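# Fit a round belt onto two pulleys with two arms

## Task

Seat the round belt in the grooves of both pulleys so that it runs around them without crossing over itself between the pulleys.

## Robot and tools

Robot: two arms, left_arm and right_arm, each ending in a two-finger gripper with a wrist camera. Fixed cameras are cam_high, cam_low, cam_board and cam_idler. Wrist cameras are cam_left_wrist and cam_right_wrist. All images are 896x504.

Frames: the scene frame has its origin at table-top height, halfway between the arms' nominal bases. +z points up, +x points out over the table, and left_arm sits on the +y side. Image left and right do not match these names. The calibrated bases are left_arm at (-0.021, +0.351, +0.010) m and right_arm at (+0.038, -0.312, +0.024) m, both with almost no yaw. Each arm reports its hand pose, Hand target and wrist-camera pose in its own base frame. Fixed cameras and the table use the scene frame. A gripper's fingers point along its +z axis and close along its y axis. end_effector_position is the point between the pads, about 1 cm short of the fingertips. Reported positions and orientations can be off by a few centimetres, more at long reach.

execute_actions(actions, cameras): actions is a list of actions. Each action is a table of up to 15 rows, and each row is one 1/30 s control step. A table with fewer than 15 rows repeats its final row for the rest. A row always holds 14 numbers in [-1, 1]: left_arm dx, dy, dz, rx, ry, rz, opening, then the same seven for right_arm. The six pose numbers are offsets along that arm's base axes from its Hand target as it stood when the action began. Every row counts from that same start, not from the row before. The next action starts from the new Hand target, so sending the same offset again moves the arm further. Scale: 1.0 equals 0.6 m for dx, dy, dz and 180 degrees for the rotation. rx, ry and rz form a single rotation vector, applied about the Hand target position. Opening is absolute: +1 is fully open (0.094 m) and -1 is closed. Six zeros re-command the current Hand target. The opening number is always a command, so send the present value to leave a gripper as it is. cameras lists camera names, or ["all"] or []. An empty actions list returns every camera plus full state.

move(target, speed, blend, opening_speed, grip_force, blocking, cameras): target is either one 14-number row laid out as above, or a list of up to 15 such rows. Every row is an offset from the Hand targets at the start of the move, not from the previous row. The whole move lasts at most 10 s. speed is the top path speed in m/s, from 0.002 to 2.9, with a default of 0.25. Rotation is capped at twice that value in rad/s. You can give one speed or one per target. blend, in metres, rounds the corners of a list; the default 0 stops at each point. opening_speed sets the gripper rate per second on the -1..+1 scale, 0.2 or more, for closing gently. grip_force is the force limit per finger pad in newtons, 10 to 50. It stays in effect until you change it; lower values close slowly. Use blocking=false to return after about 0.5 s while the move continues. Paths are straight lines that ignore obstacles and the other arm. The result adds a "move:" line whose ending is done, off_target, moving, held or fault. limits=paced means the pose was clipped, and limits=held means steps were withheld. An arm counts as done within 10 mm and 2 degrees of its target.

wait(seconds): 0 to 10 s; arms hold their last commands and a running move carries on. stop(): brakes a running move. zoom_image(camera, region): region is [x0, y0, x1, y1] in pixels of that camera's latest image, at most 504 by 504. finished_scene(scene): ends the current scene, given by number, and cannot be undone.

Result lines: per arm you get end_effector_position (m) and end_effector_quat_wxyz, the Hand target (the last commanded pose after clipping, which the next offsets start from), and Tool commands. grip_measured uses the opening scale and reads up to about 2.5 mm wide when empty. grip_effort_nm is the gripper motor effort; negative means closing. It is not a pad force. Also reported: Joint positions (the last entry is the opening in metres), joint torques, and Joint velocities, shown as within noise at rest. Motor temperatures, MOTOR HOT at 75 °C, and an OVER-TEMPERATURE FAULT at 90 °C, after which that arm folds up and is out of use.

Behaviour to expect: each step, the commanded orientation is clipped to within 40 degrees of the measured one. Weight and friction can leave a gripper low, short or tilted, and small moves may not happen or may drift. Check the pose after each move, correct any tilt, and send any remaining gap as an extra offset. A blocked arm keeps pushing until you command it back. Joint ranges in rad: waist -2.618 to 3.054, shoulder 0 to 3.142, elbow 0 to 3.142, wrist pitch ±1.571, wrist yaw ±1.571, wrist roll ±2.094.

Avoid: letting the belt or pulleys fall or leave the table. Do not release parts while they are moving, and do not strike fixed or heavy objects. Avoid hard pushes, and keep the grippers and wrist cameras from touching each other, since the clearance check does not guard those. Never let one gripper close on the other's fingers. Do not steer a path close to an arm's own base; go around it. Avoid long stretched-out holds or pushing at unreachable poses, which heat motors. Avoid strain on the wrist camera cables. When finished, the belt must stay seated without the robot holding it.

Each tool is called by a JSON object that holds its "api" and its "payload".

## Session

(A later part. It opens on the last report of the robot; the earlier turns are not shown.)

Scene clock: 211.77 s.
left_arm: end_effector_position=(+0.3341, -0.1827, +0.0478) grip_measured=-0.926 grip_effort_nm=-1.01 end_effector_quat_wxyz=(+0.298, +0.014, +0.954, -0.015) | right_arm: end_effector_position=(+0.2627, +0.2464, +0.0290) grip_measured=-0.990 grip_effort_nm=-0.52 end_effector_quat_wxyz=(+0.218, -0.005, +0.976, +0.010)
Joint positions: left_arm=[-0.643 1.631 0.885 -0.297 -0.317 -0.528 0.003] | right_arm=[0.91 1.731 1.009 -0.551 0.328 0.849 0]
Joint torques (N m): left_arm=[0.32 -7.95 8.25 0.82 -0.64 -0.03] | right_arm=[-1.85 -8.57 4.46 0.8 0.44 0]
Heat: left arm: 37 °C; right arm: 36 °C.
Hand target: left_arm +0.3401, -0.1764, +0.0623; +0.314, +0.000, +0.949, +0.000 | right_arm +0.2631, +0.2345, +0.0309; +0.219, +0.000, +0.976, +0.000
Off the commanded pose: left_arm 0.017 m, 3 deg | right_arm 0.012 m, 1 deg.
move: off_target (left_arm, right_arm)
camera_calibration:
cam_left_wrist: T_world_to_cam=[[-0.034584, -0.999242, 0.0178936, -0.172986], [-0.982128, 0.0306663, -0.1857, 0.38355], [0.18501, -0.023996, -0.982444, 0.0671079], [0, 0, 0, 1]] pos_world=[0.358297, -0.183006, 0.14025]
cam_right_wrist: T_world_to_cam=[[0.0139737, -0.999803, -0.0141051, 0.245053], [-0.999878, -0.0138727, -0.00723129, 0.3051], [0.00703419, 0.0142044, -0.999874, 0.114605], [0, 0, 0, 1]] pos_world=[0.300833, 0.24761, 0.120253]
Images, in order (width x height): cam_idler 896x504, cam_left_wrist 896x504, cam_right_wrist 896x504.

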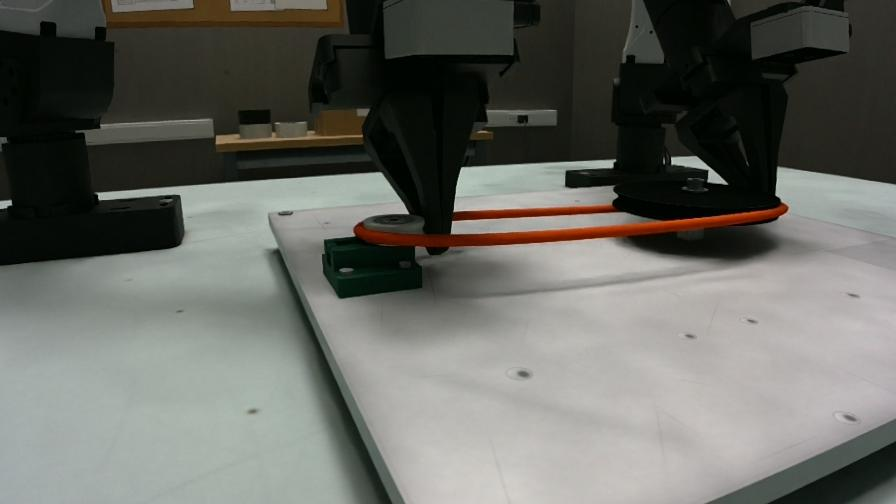

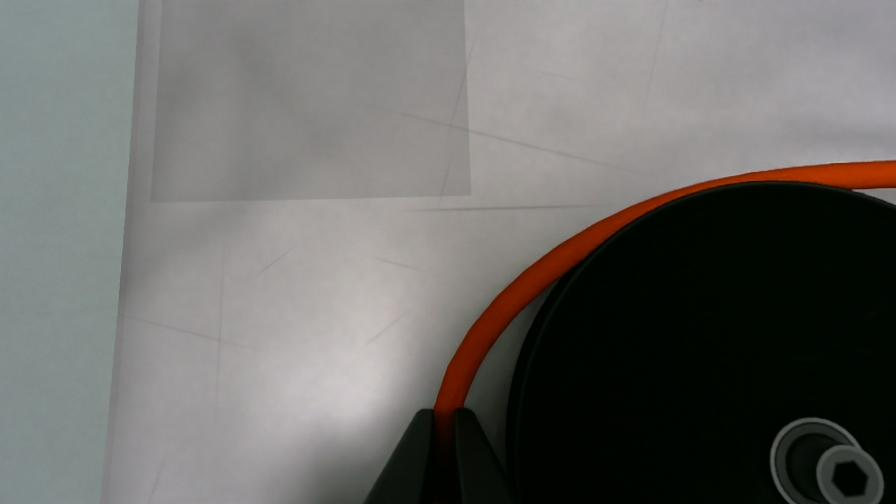

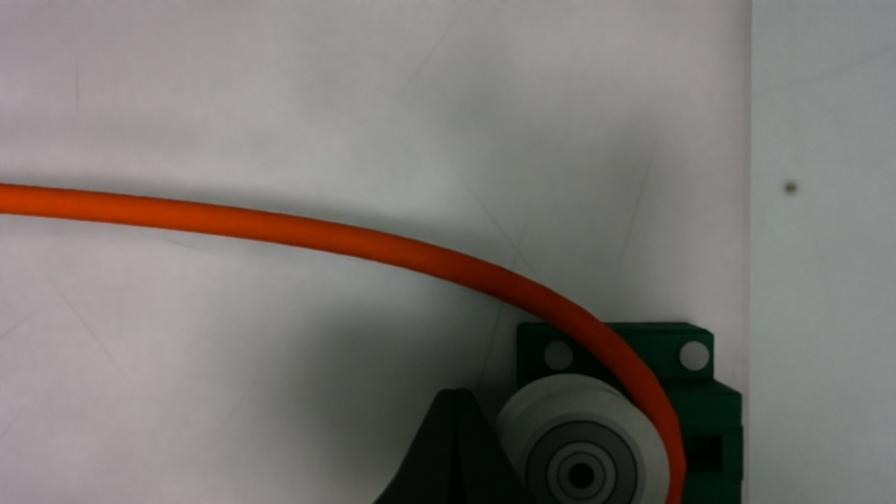

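{"api": "move", "payload": {"target": [[0,0,0,0,0,0,-1,0,0.02,0.024,0,0,0,-1],[0,0,0,0,0,0,-1,0,-0.06,0.022,0,0,0,-1]], "speed": 0.04, "cameras": ["cam_idler","cam_low","cam_left_wrist"]}}

{"api": "zoom_image", "payload": {"camera": "cam_idler", "region": [280, 120, 480, 320]}}

{"api": "zoom_image", "payload": {"camera": "cam_idler", "region": [560, 120, 840, 280]}}

Scene clock: 215.37 s.
left_arm: end_effector_position=(+0.3349, -0.1836, +0.0495) grip_measured=-0.926 grip_effort_nm=-1.01 end_effector_quat_wxyz=(+0.299, +0.014, +0.954, -0.016) | right_arm: end_effector_position=(+0.2698, +0.2123, +0.0485) grip_measured=-0.990 grip_effort_nm=-0.51 end_effector_quat_wxyz=(+0.228, +0.001, +0.973, +0.021)
Joint positions: left_arm=[-0.644 1.631 0.892 -0.303 -0.317 -0.529 0.003] | right_arm=[0.818 1.593 0.929 -0.551 0.302 0.766 0]
Joint torques (N m): left_arm=[0.38 -7.92 7.76 0.87 -0.64 -0.02] | right_arm=[-0.79 -6.72 4.16 0.7 0.4 0.05]
Heat: left arm: 37 °C; right arm: 36 °C.
Hand target: left_arm +0.3402, -0.1764, +0.0624; +0.314, +0.000, +0.949, +0.000 | right_arm +0.2631, +0.1985, +0.0440; +0.219, +0.000, +0.976, +0.000
Off the commanded pose: left_arm 0.016 m, 3 deg | right_arm 0.016 m, 3 deg.
move: off_target (left_arm, right_arm)
camera_calibration:
cam_left_wrist: T_world_to_cam=[[-0.0347006, -0.999218, 0.0189507, -0.173899], [-0.981899, 0.030554, -0.186926, 0.384669], [0.186201, -0.0250941, -0.982191, 0.0680633], [0, 0, 0, 1]] pos_world=[0.358998, -0.183808, 0.142052]
Images, in order (width x height): cam_low 896x504, cam_idler 896x504, cam_left_wrist 896x504.

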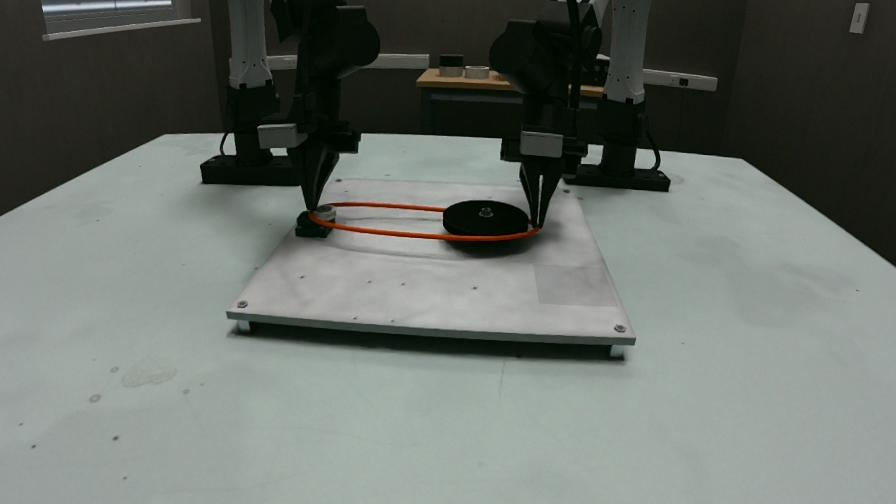

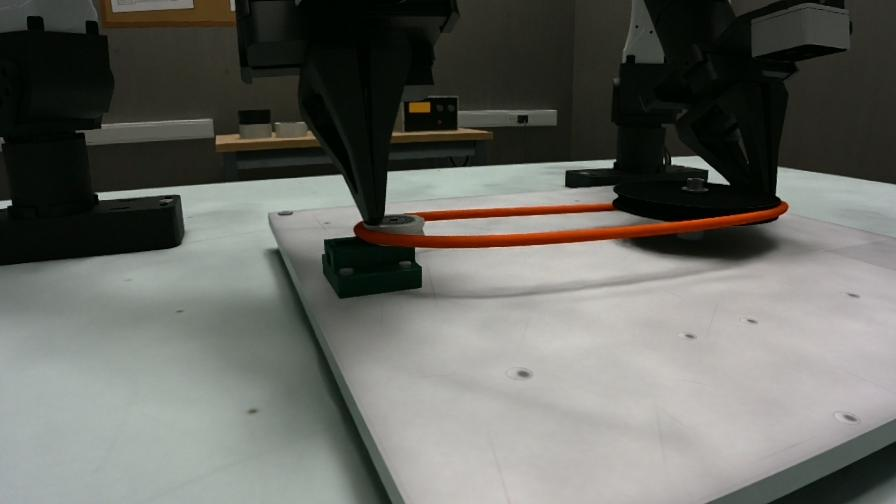

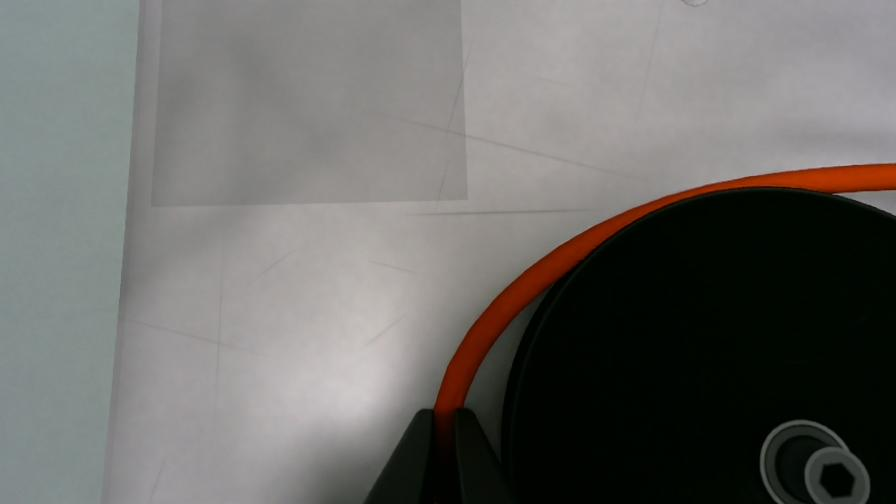

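Scaled by 2.520 from the camera's 896x504 image, which has a finer 1280x720 frame.

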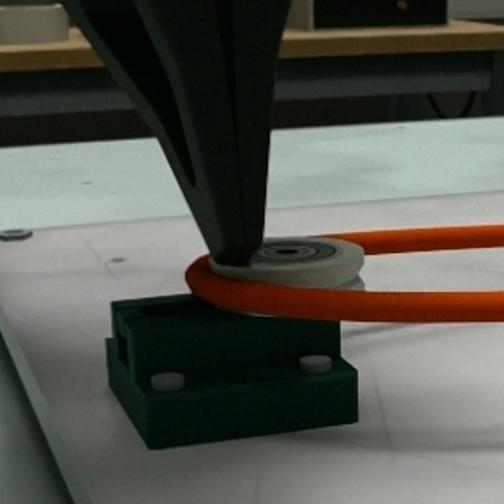

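Scaled by 1.800 from the camera's 896x504 image, which has a finer 1280x720 frame.

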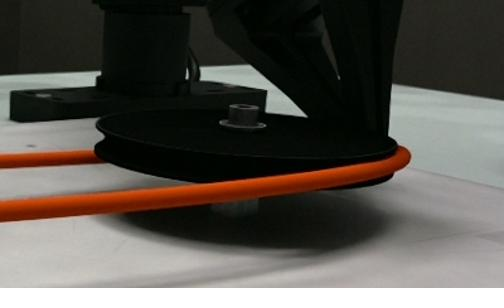

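{"api": "move", "payload": {"target": [[0,0,0,0,0,0,-1,0,0,0.04,0,0,0,-1],[0,0,0,0,0,0,-1,0,0.11,0.04,0,0,0,-1],[0,0,0.01,0,0,0,-1,0,0.11,-0.014,0,0,0,-1],[0,0,0.01,0,0,0,-1,0,0.03,-0.014,0,0,0,-1]], "speed": 0.07, "cameras": ["cam_idler","cam_low","cam_left_wrist"]}}

{"api": "zoom_image", "payload": {"camera": "cam_idler", "region": [280, 120, 480, 320]}}

{"api": "zoom_image", "payload": {"camera": "cam_idler", "region": [560, 120, 840, 280]}}

Scene clock: 220.73 s.
left_arm: end_effector_position=(+0.3337, -0.1826, +0.0498) grip_measured=-0.926 grip_effort_nm=-1.01 end_effector_quat_wxyz=(+0.294, +0.015, +0.956, -0.012) | right_arm: end_effector_position=(+0.2618, +0.2410, +0.0363) grip_measured=-0.990 grip_effort_nm=-0.51 end_effector_quat_wxyz=(+0.216, -0.010, +0.976, +0.034)
Joint positions: left_arm=[-0.644 1.631 0.9 -0.323 -0.317 -0.529 0.003] | right_arm=[0.881 1.67 0.966 -0.525 0.283 0.812 0]
Joint torques (N m): left_arm=[0.36 -8.81 8.31 0.81 -0.64 -0.03] | right_arm=[-2.54 -7.99 4.29 0.61 0.79 0]
Heat: left arm: 38 °C; right arm: 36 °C.
Hand target: left_arm +0.3402, -0.1764, +0.0684; +0.314, +0.000, +0.949, +0.000 | right_arm +0.2632, +0.2166, +0.0357; +0.219, +0.000, +0.976, +0.000
Off the commanded pose: left_arm 0.021 m, 3 deg | right_arm 0.025 m, 4 deg.
move: off_target (left_arm, right_arm)
camera_calibration:
cam_left_wrist: T_world_to_cam=[[-0.0345961, -0.99933, 0.0119766, -0.172666], [-0.983671, 0.0319313, -0.17712, 0.383845], [0.176619, -0.0179087, -0.984116, 0.0731488], [0, 0, 0, 1]] pos_world=[0.358684, -0.183497, 0.142042]
Images, in order (width x height): cam_low 896x504, cam_idler 896x504, cam_left_wrist 896x504.

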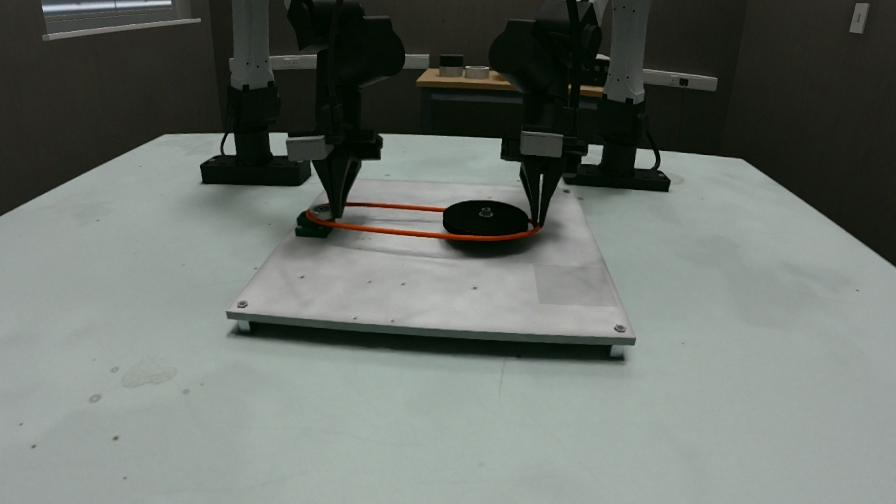

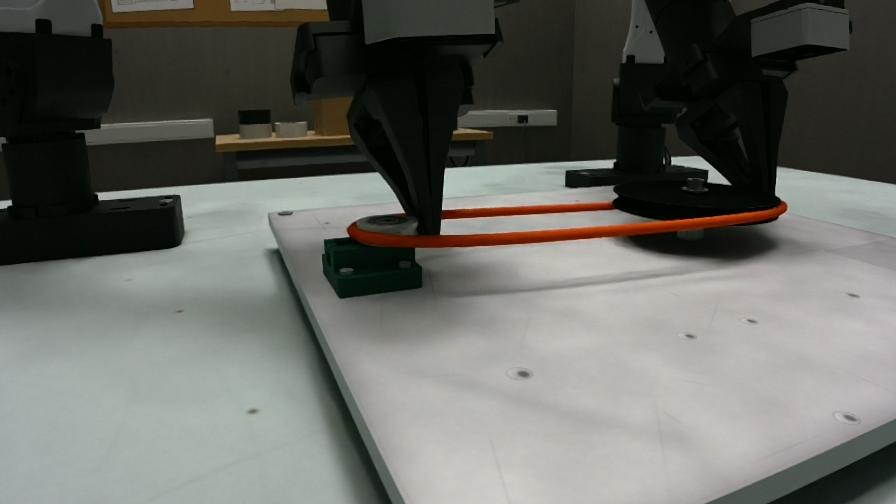

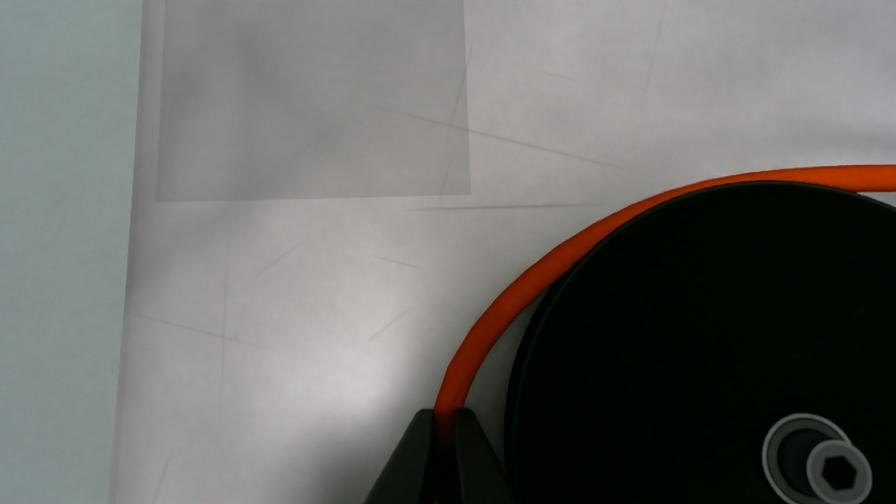

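Scaled by 2.520 from the camera's 896x504 image, which has a finer 1280x720 frame.

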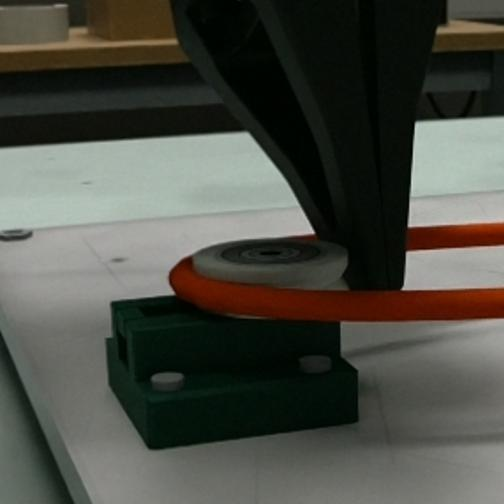

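Scaled by 1.800 from the camera's 896x504 image, which has a finer 1280x720 frame.

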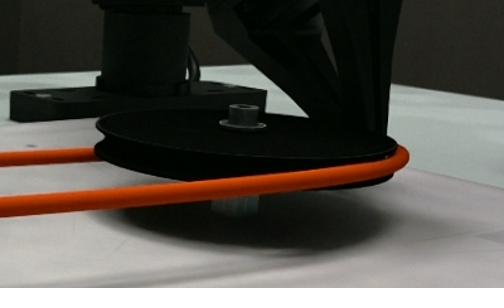

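{"api": "move", "payload": {"target": [[0,0.004,0.004,0,0,0,-1,0,-0.05,0,0,0,0,-1]], "speed": 0.05, "cameras": ["cam_idler","cam_low","cam_left_wrist"]}}

{"api": "zoom_image", "payload": {"camera": "cam_idler", "region": [280, 120, 480, 320]}}

{"api": "zoom_image", "payload": {"camera": "cam_idler", "region": [560, 120, 840, 280]}}

{"api": "zoom_image", "payload": {"camera": "cam_low", "region": [280, 160, 560, 290]}}

Scene clock: 224.00 s.
left_arm: end_effector_position=(+0.3356, -0.1848, +0.0535) grip_measured=-0.926 grip_effort_nm=-1.01 end_effector_quat_wxyz=(+0.299, +0.014, +0.954, -0.018) | right_arm: end_effector_position=(+0.2635, +0.2300, +0.0434) grip_measured=-0.990 grip_effort_nm=-0.52 end_effector_quat_wxyz=(+0.219, -0.017, +0.973, +0.072)
Joint positions: left_arm=[-0.644 1.626 0.903 -0.316 -0.313 -0.529 0.003] | right_arm=[0.822 1.58 0.884 -0.459 0.211 0.742 0]
Joint torques (N m): left_arm=[0.98 -9.07 8.09 0.7 -0.64 0.05] | right_arm=[-3.38 -6.91 3.86 0.29 1.21 -0.02]
Heat: left arm: 38 °C; right arm: 36 °C.
Hand target: left_arm +0.3402, -0.1740, +0.0708; +0.314, +0.000, +0.949, +0.000 | right_arm +0.2631, +0.1866, +0.0358; +0.219, +0.000, +0.976, +0.000
Off the commanded pose: left_arm 0.021 m, 3 deg | right_arm 0.044 m, 8 deg.
move: off_target (left_arm, right_arm)
camera_calibration:
cam_left_wrist: T_world_to_cam=[[-0.036685, -0.999047, 0.0236483, -0.174702], [-0.981694, 0.0316018, -0.187827, 0.386283], [0.186901, -0.0301058, -0.981917, 0.0706452], [0, 0, 0, 1]] pos_world=[0.359599, -0.184616, 0.146054]
Images, in order (width x height): cam_low 896x504, cam_idler 896x504, cam_left_wrist 896x504.

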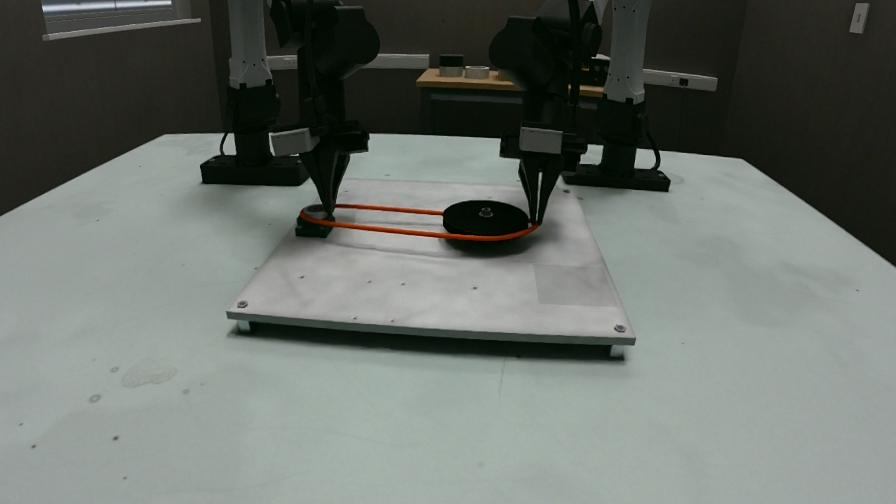

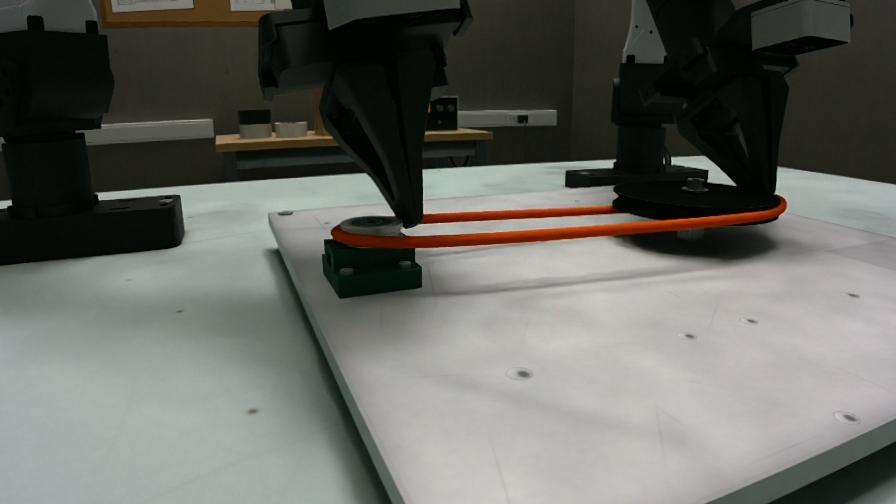

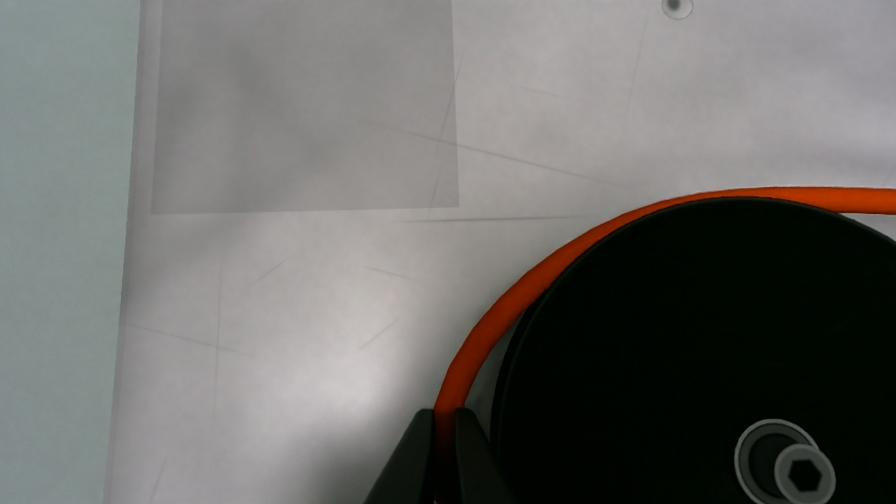

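Scaled by 2.520 from the camera's 896x504 image, which has a finer 1280x720 frame.

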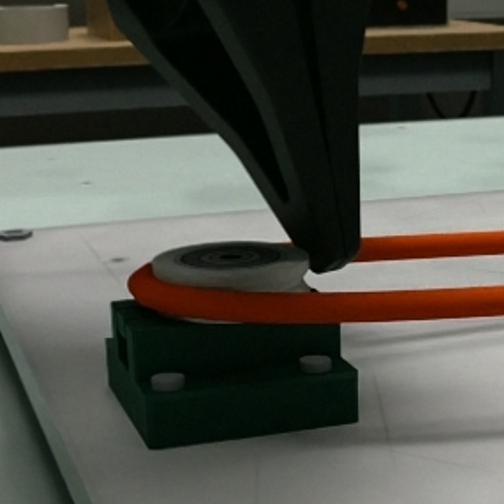

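Scaled by 1.800 from the camera's 896x504 image, which has a finer 1280x720 frame.

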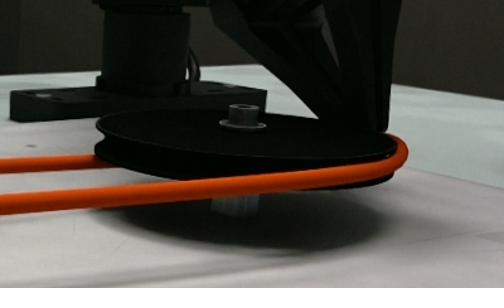

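Scaled by 1.800 from the camera's 896x504 image, which has a finer 1280x720 frame.

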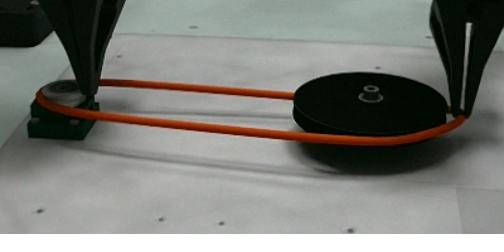

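{"api": "move", "payload": {"target": [[0,-0.012,-0.005,0,0,0,-1,0,0,-0.012,0,0,0,-1],[0,-0.012,-0.005,0,0,0,-0.85,0,0,-0.012,0,0,0,-1]], "speed": 0.04, "opening_speed": 0.3, "cameras": ["cam_idler","cam_low","cam_left_wrist"]}}

{"api": "zoom_image", "payload": {"camera": "cam_idler", "region": [280, 120, 480, 320]}}

{"api": "zoom_image", "payload": {"camera": "cam_idler", "region": [560, 120, 840, 280]}}

{"api": "zoom_image", "payload": {"camera": "cam_low", "region": [280, 160, 560, 290]}}

Scene clock: 226.93 s.
left_arm: end_effector_position=(+0.3285, -0.1766, +0.0502) grip_measured=-0.852 grip_effort_nm=0.14 end_effector_quat_wxyz=(+0.289, +0.013, +0.957, +0.008) | right_arm: end_effector_position=(+0.2685, +0.2177, +0.0395) grip_measured=-0.990 grip_effort_nm=-0.52 end_effector_quat_wxyz=(+0.227, -0.007, +0.972, +0.056)
Joint positions: left_arm=[-0.653 1.626 0.906 -0.371 -0.348 -0.539 0.007] | right_arm=[0.802 1.578 0.863 -0.446 0.241 0.737 0]
Joint torques (N m): left_arm=[0.01 -7.41 8.69 1.17 -0.38 -0.05] | right_arm=[-2.06 -5.78 3.93 0.47 0.91 0.04]
Heat: left arm: 38 °C; right arm: 36 °C.
Hand target: left_arm +0.3401, -0.1813, +0.0678; +0.314, +0.000, +0.949, +0.000 | right_arm +0.2631, +0.1866, +0.0285; +0.219, +0.000, +0.976, +0.000
Off the commanded pose: left_arm 0.022 m, 4 deg | right_arm 0.033 m, 7 deg.
move: off_target (left_arm, right_arm); target 2's new opening was sent with left_arm's hand 0.016 m and 3 deg from that target
camera_calibration:
cam_left_wrist: T_world_to_cam=[[-0.0201387, -0.999476, -0.025342, -0.169694], [-0.98607, 0.0240417, -0.164586, 0.377363], [0.165109, 0.0216745, -0.986037, 0.0855083], [0, 0, 0, 1]] pos_world=[0.354571, -0.180531, 0.142123]
Images, in order (width x height): cam_low 896x504, cam_idler 896x504, cam_left_wrist 896x504.

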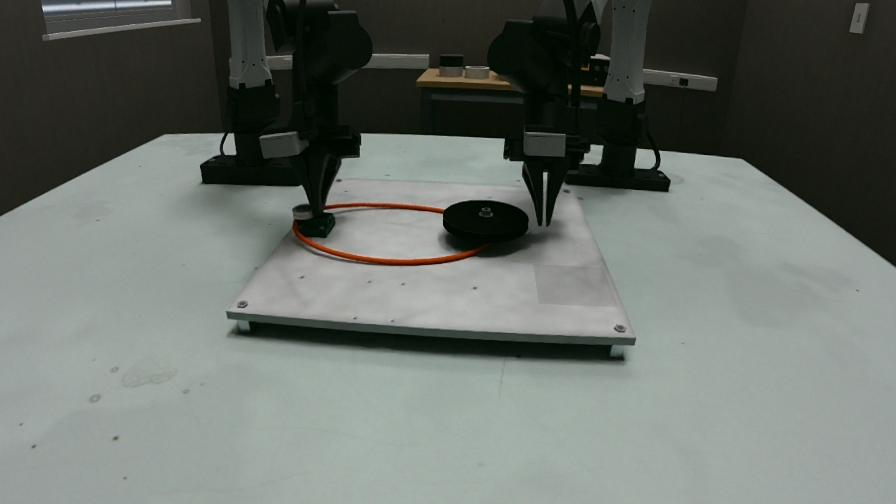

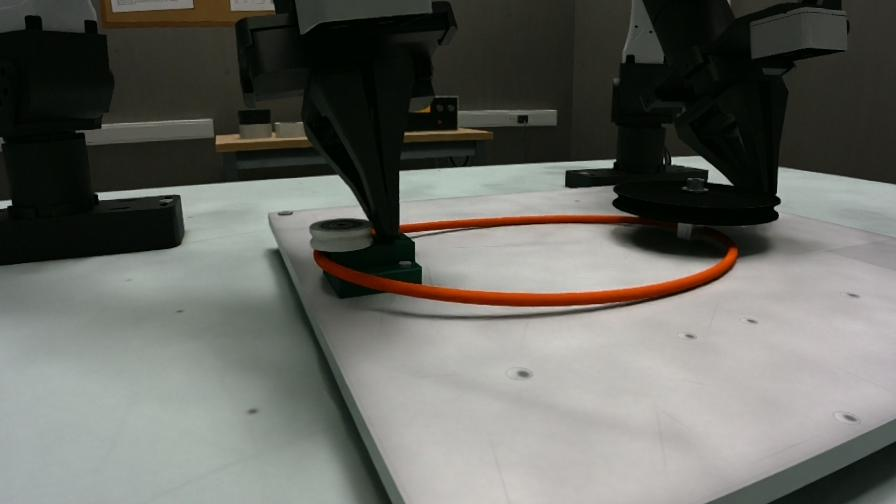

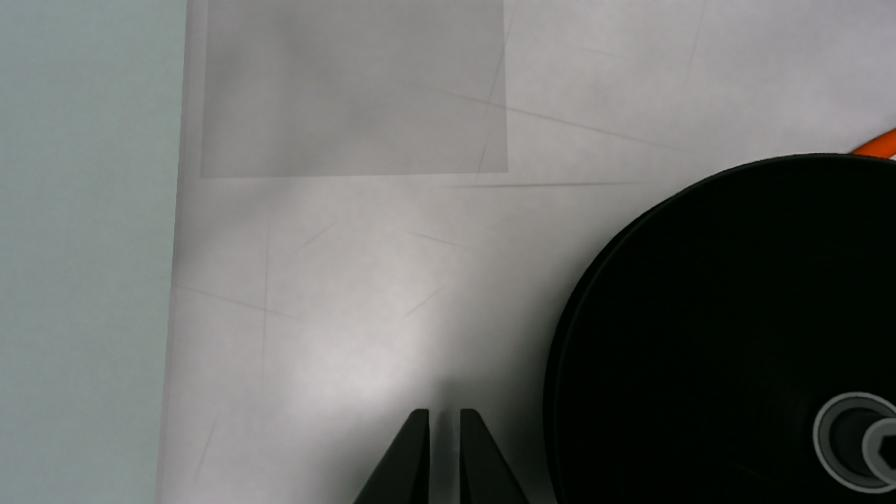

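Scaled by 2.520 from the camera's 896x504 image, which has a finer 1280x720 frame.

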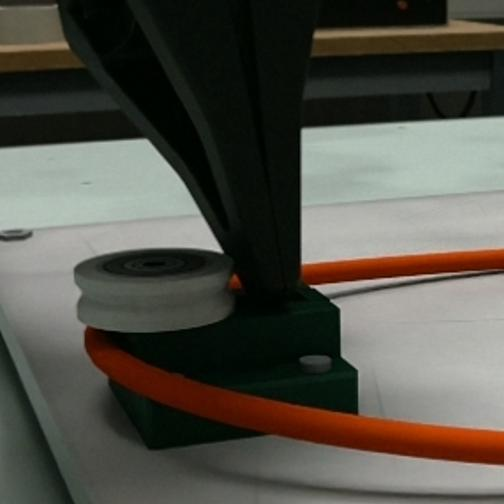

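Scaled by 1.800 from the camera's 896x504 image, which has a finer 1280x720 frame.

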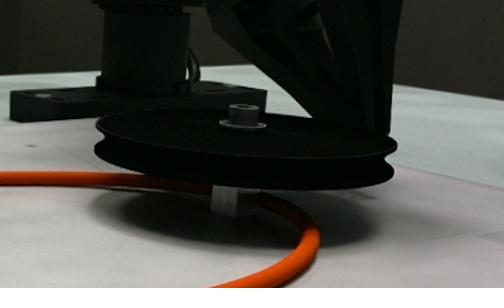

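Scaled by 1.800 from the camera's 896x504 image, which has a finer 1280x720 frame.

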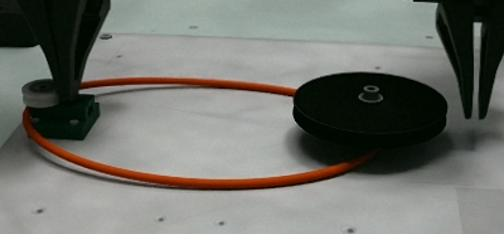

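{"api": "move", "payload": {"target": [[0,0.03,0.08,0,0,0,-0.6,0,0.02,0.16,0,0,0,-0.5],[0,0.03,0.08,0,0,0,-0.6,0.1,0.13,0.16,0,0,0.167,-0.3]], "speed": 0.15, "cameras": ["cam_board","cam_idler","cam_right_wrist"]}}

Scene clock: 235.60 s.
left_arm: end_effector_position=(+0.3293, -0.1585, +0.0929) grip_measured=-0.602 grip_effort_nm=0.14 end_effector_quat_wxyz=(+0.288, +0.005, +0.957, +0.017) | right_arm: end_effector_position=(+0.3155, +0.2578, +0.1188) grip_measured=-0.302 grip_effort_nm=0.11 end_effector_quat_wxyz=(+0.204, -0.253, +0.945, +0.046)
Joint positions: left_arm=[-0.612 1.532 0.995 -0.554 -0.349 -0.516 0.019] | right_arm=[0.728 1.716 1.36 -0.805 0.1 0.184 0.033]
Joint torques (N m): left_arm=[0.84 -8.12 9.39 1.15 -0.12 0.21] | right_arm=[-1.01 -5.94 8.84 1.3 -0.07 0.03]
Heat: left arm: 38 °C; right arm: 36 °C.
Hand target: left_arm +0.3401, -0.1631, +0.1157; +0.314, +0.000, +0.949, +0.000 | right_arm +0.3231, +0.2646, +0.1246; +0.212, -0.253, +0.942, +0.057
Off the commanded pose: left_arm 0.026 m, 4 deg | right_arm 0.012 m, 2 deg.
move: off_target (left_arm, right_arm); target 2's new opening was sent with right_arm's hand 0.012 m and 2 deg from that target
camera_calibration:
cam_right_wrist: T_world_to_cam=[[0.495931, -0.868136, 0.0198249, 0.0670381], [-0.868362, -0.495793, 0.0116706, 0.439198], [-0.000302578, -0.023003, -0.999735, 0.215723], [0, 0, 0, 1]] pos_world=[0.348202, 0.280912, 0.209211]
Images, in order (width x height): cam_board 896x504, cam_idler 896x504, cam_right_wrist 896x504.

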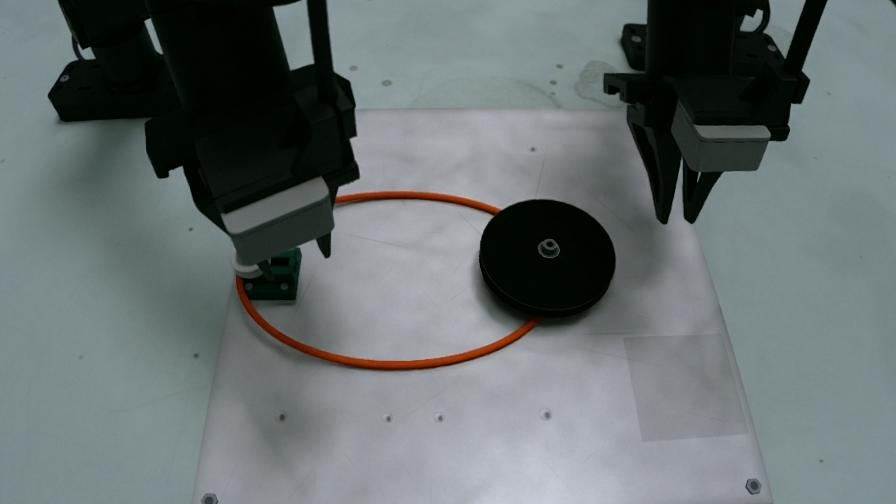

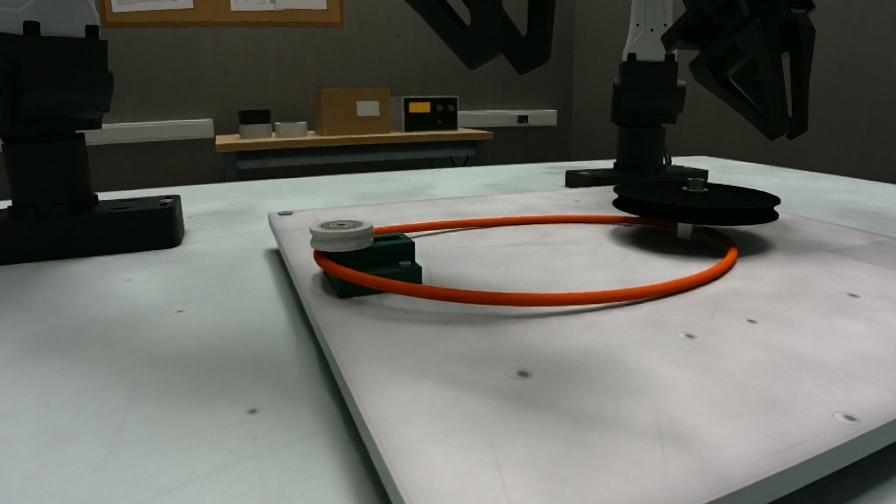

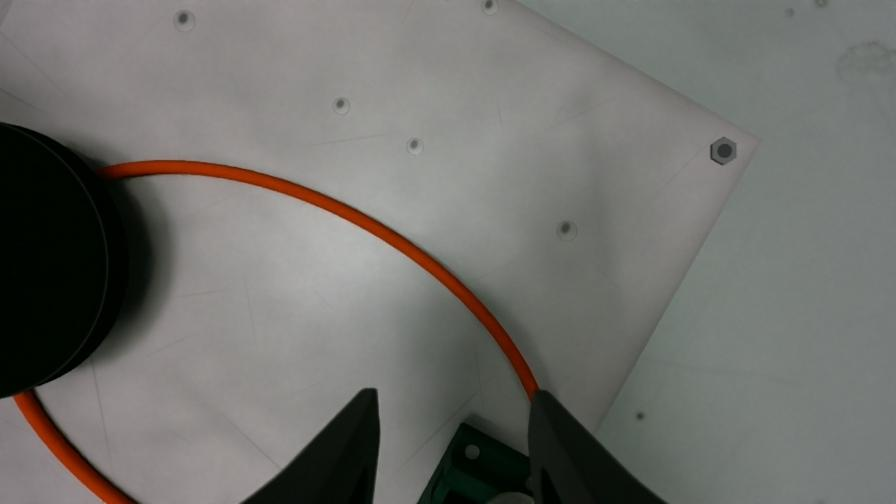

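{"api": "move", "payload": {"target": [[0,0,0,0,0,0,-0.6,0.004,-0.065,0,0,0,0,-0.4],[0,0,0,0,0,0,-0.6,0.004,-0.065,-0.175,0,0,0,-0.4],[0,0,0,0,0,0,-0.6,0.004,-0.065,-0.175,0,0,0,-1]], "speed": 0.1, "opening_speed": 1, "cameras": ["cam_idler","cam_right_wrist"]}}

Scene clock: 240.60 s.
left_arm: end_effector_position=(+0.3293, -0.1585, +0.0929) grip_measured=-0.602 grip_effort_nm=0.14 end_effector_quat_wxyz=(+0.288, +0.005, +0.957, +0.017) | right_arm: end_effector_position=(+0.3257, +0.2256, +0.0251) grip_measured=-0.903 grip_effort_nm=-0.99 end_effector_quat_wxyz=(+0.214, -0.255, +0.942, +0.053)
Joint positions: left_arm=[-0.612 1.532 0.995 -0.554 -0.349 -0.516 0.019] | right_arm=[0.629 1.762 1.01 -0.377 0.052 0.089 0.005]
Joint torques (N m): left_arm=[0.84 -8.12 9.39 1.15 -0.12 0.21] | right_arm=[-0.47 -6.04 5.14 1.48 -0.01 0.12]
Heat: left arm: 38 °C; right arm: 36 °C.
Hand target: left_arm +0.3401, -0.1631, +0.1157; +0.314, +0.000, +0.949, +0.000 | right_arm +0.3254, +0.2256, +0.0195; +0.212, -0.254, +0.942, +0.057
Off the commanded pose: left_arm 0.026 m, 4 deg | right_arm 0.005 m, 1 deg.
move: off_target (left_arm)
camera_calibration:
cam_right_wrist: T_world_to_cam=[[0.501709, -0.864953, 0.0120332, 0.0334544], [-0.864871, -0.501836, -0.0125693, 0.433975], [0.0169106, -0.00410105, -0.999849, 0.111393], [0, 0, 0, 1]] pos_world=[0.356665, 0.247178, 0.116428]
Images, in order (width x height): cam_idler 896x504, cam_right_wrist 896x504.

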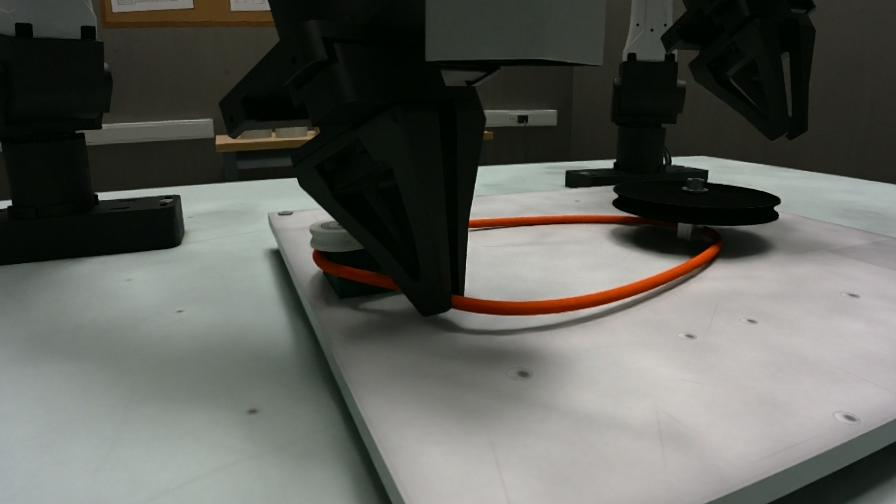

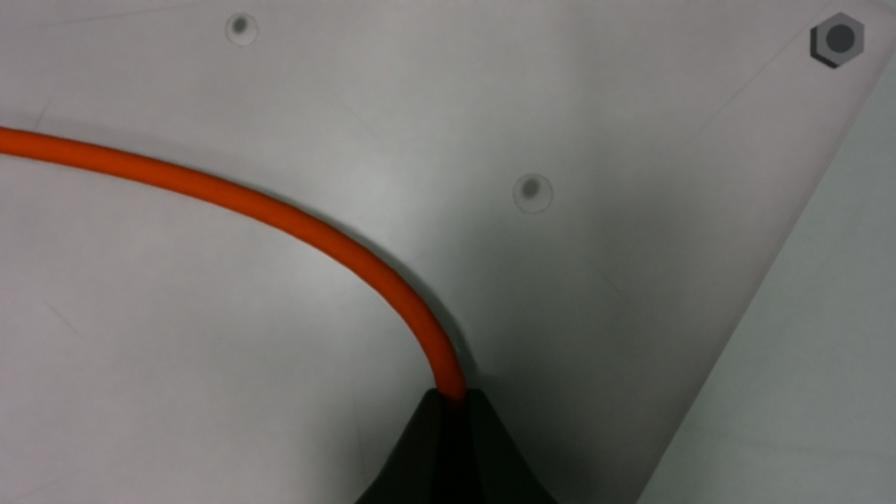

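{"api": "execute_actions", "payload": {"actions": [], "cameras": ["cam_high","cam_low","cam_board","cam_idler"]}}

Scene clock: 244.23 s.
left_arm: end_effector_position=(+0.3293, -0.1585, +0.0929) grip_measured=-0.602 grip_effort_nm=0.14 end_effector_quat_wxyz=(+0.288, +0.005, +0.957, +0.017) | right_arm: end_effector_position=(+0.3257, +0.2256, +0.0251) grip_measured=-0.904 grip_effort_nm=-1.01 end_effector_quat_wxyz=(+0.214, -0.255, +0.942, +0.053)
Joint positions: left_arm=[-0.612 1.532 0.995 -0.554 -0.349 -0.516 0.019] | right_arm=[0.629 1.762 1.01 -0.377 0.052 0.089 0.005]
Joint velocities: within noise
Joint torques (N m): left_arm=[0.84 -8.1 9.4 1.15 -0.12 0.21] | right_arm=[-0.7 -5.91 5.23 1.41 0.01 0.11]
Motor temperatures (°C): left_arm=[27 38 38 34 26 25 29] | right_arm=[26 36 34 30 25 27 27]
Heat: left arm: 38 °C; right arm: 36 °C.
Hand target: left_arm +0.3401, -0.1631, +0.1157; +0.314, +0.000, +0.949, +0.000 | right_arm +0.3254, +0.2256, +0.0195; +0.212, -0.254, +0.942, +0.057
Tool commands: left_gripper/opening=-0.6 right_gripper/opening=-1.0
Off the commanded pose: left_arm 0.026 m, 4 deg | right_arm 0.005 m, 1 deg.
Images, in order (width x height): cam_high 896x504, cam_low 896x504, cam_board 896x504, cam_idler 896x504.

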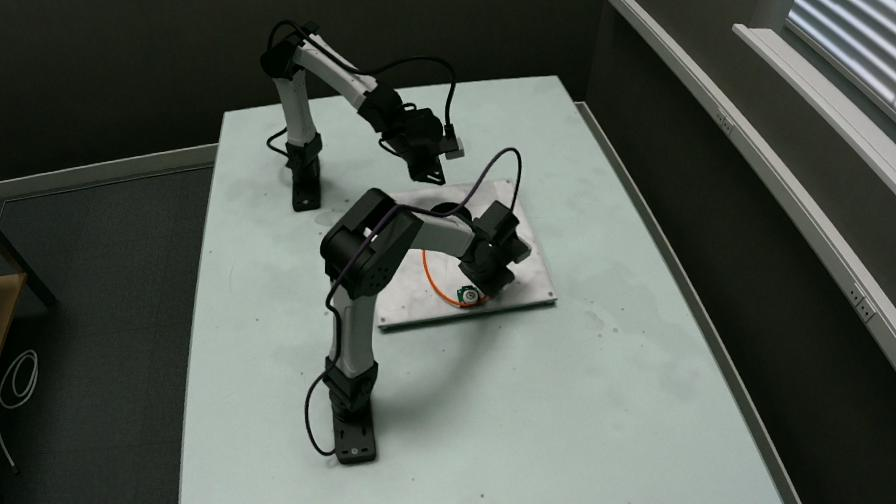

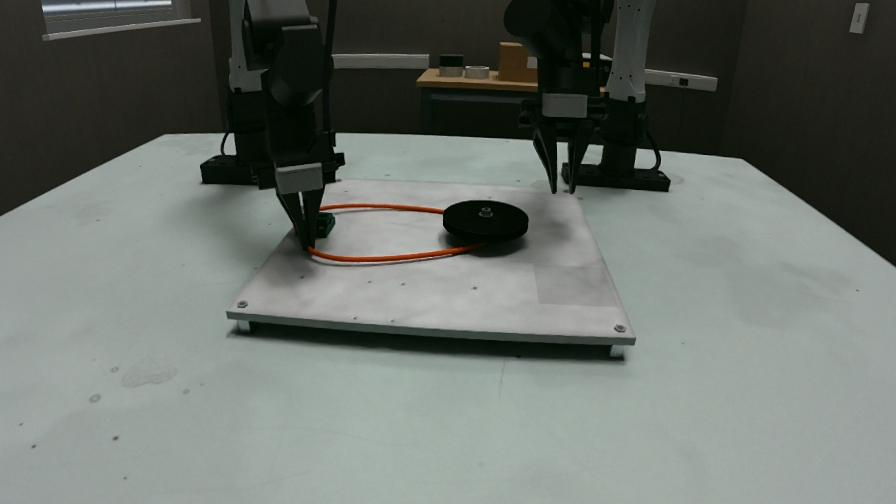

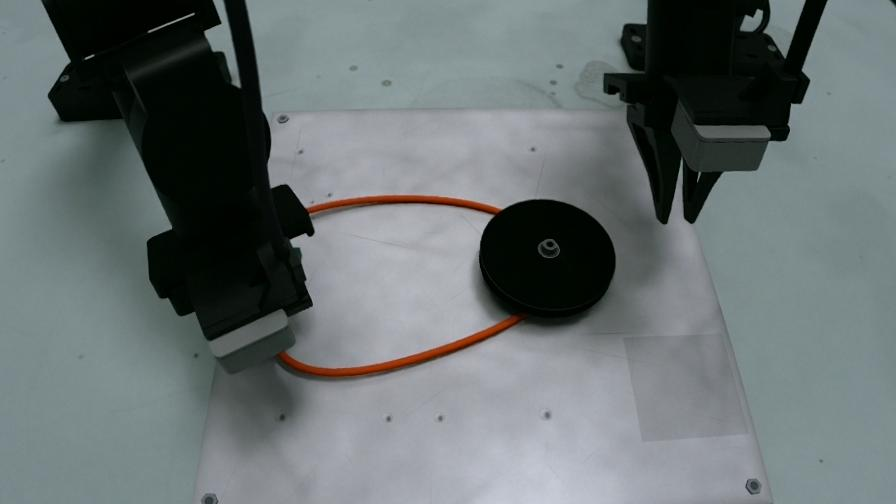

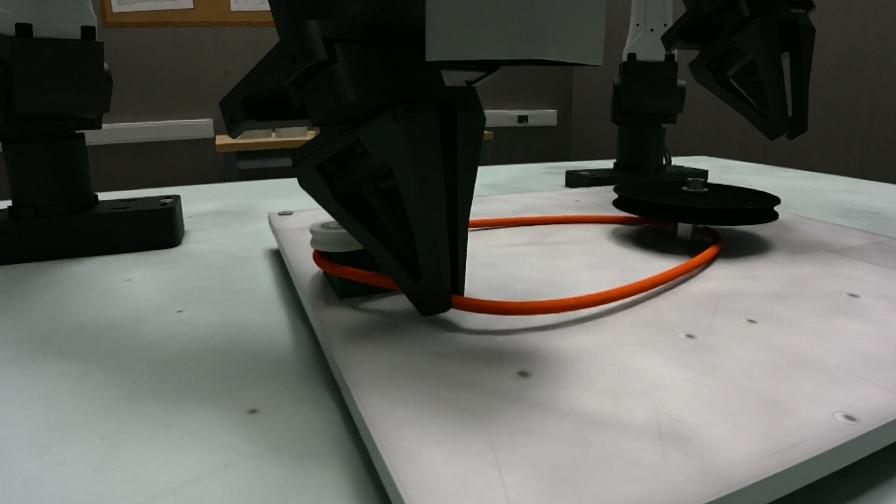

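{"api": "move", "payload": {"target": [[0,0,0,0,0,0,-0.6,0.01,-0.03,0.005,0,0,0,-1],[0,0,0,0,0,0,-0.6,0.01,-0.03,0.09,0,0,0,-1]], "speed": 0.12, "cameras": ["cam_idler","cam_low"]}}

{"api": "zoom_image", "payload": {"camera": "cam_idler", "region": [200, 120, 800, 400]}}

Scene clock: 246.77 s.
left_arm: end_effector_position=(+0.3293, -0.1585, +0.0929) grip_measured=-0.602 grip_effort_nm=0.14 end_effector_quat_wxyz=(+0.288, +0.005, +0.957, +0.017) | right_arm: end_effector_position=(+0.3188, +0.2106, +0.0518) grip_measured=-0.905 grip_effort_nm=-1.01 end_effector_quat_wxyz=(+0.186, -0.265, +0.944, +0.060)
Joint positions: left_arm=[-0.612 1.532 0.995 -0.554 -0.349 -0.516 0.019] | right_arm=[0.583 1.697 1.073 -0.554 -0.001 0.037 0.004]
Joint torques (N m): left_arm=[0.84 -8.1 9.4 1.15 -0.12 0.21] | right_arm=[-1.65 -9.36 9.05 1.02 0.26 0.14]
Heat: left arm: 38 °C; right arm: 36 °C.
Hand target: left_arm +0.3401, -0.1631, +0.1157; +0.314, +0.000, +0.949, +0.000 | right_arm +0.3314, +0.2076, +0.0735; +0.212, -0.254, +0.942, +0.057
Off the commanded pose: left_arm 0.026 m, 4 deg | right_arm 0.025 m, 3 deg.
move: off_target (left_arm, right_arm)
Images, in order (width x height): cam_low 896x504, cam_idler 896x504.

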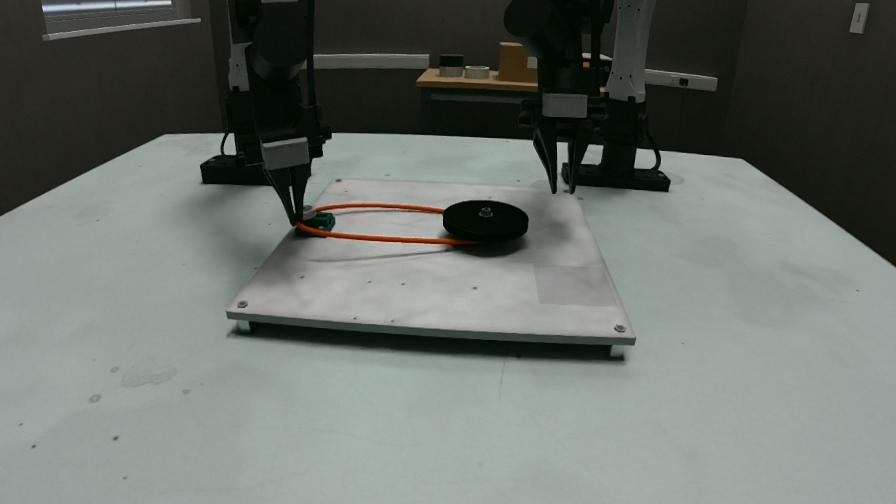

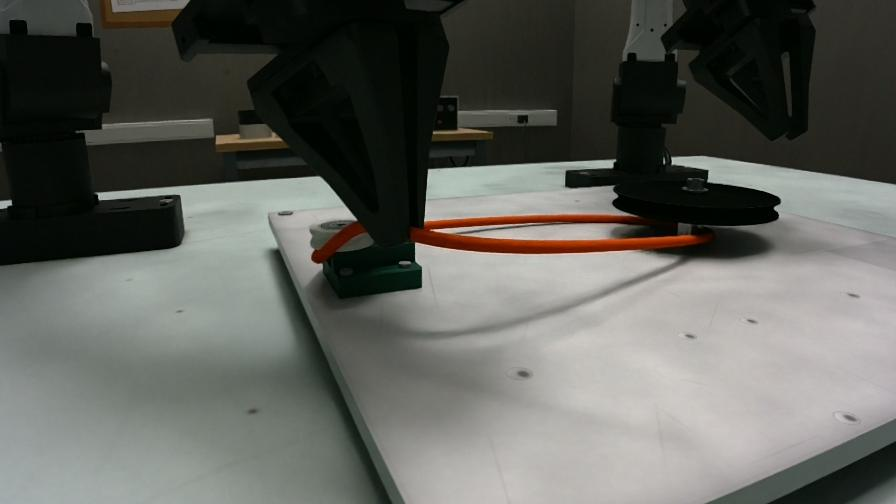

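Region (200, 120, 800, 400) is 600x280 pixels. A region can be at most 504 by 504 pixels.


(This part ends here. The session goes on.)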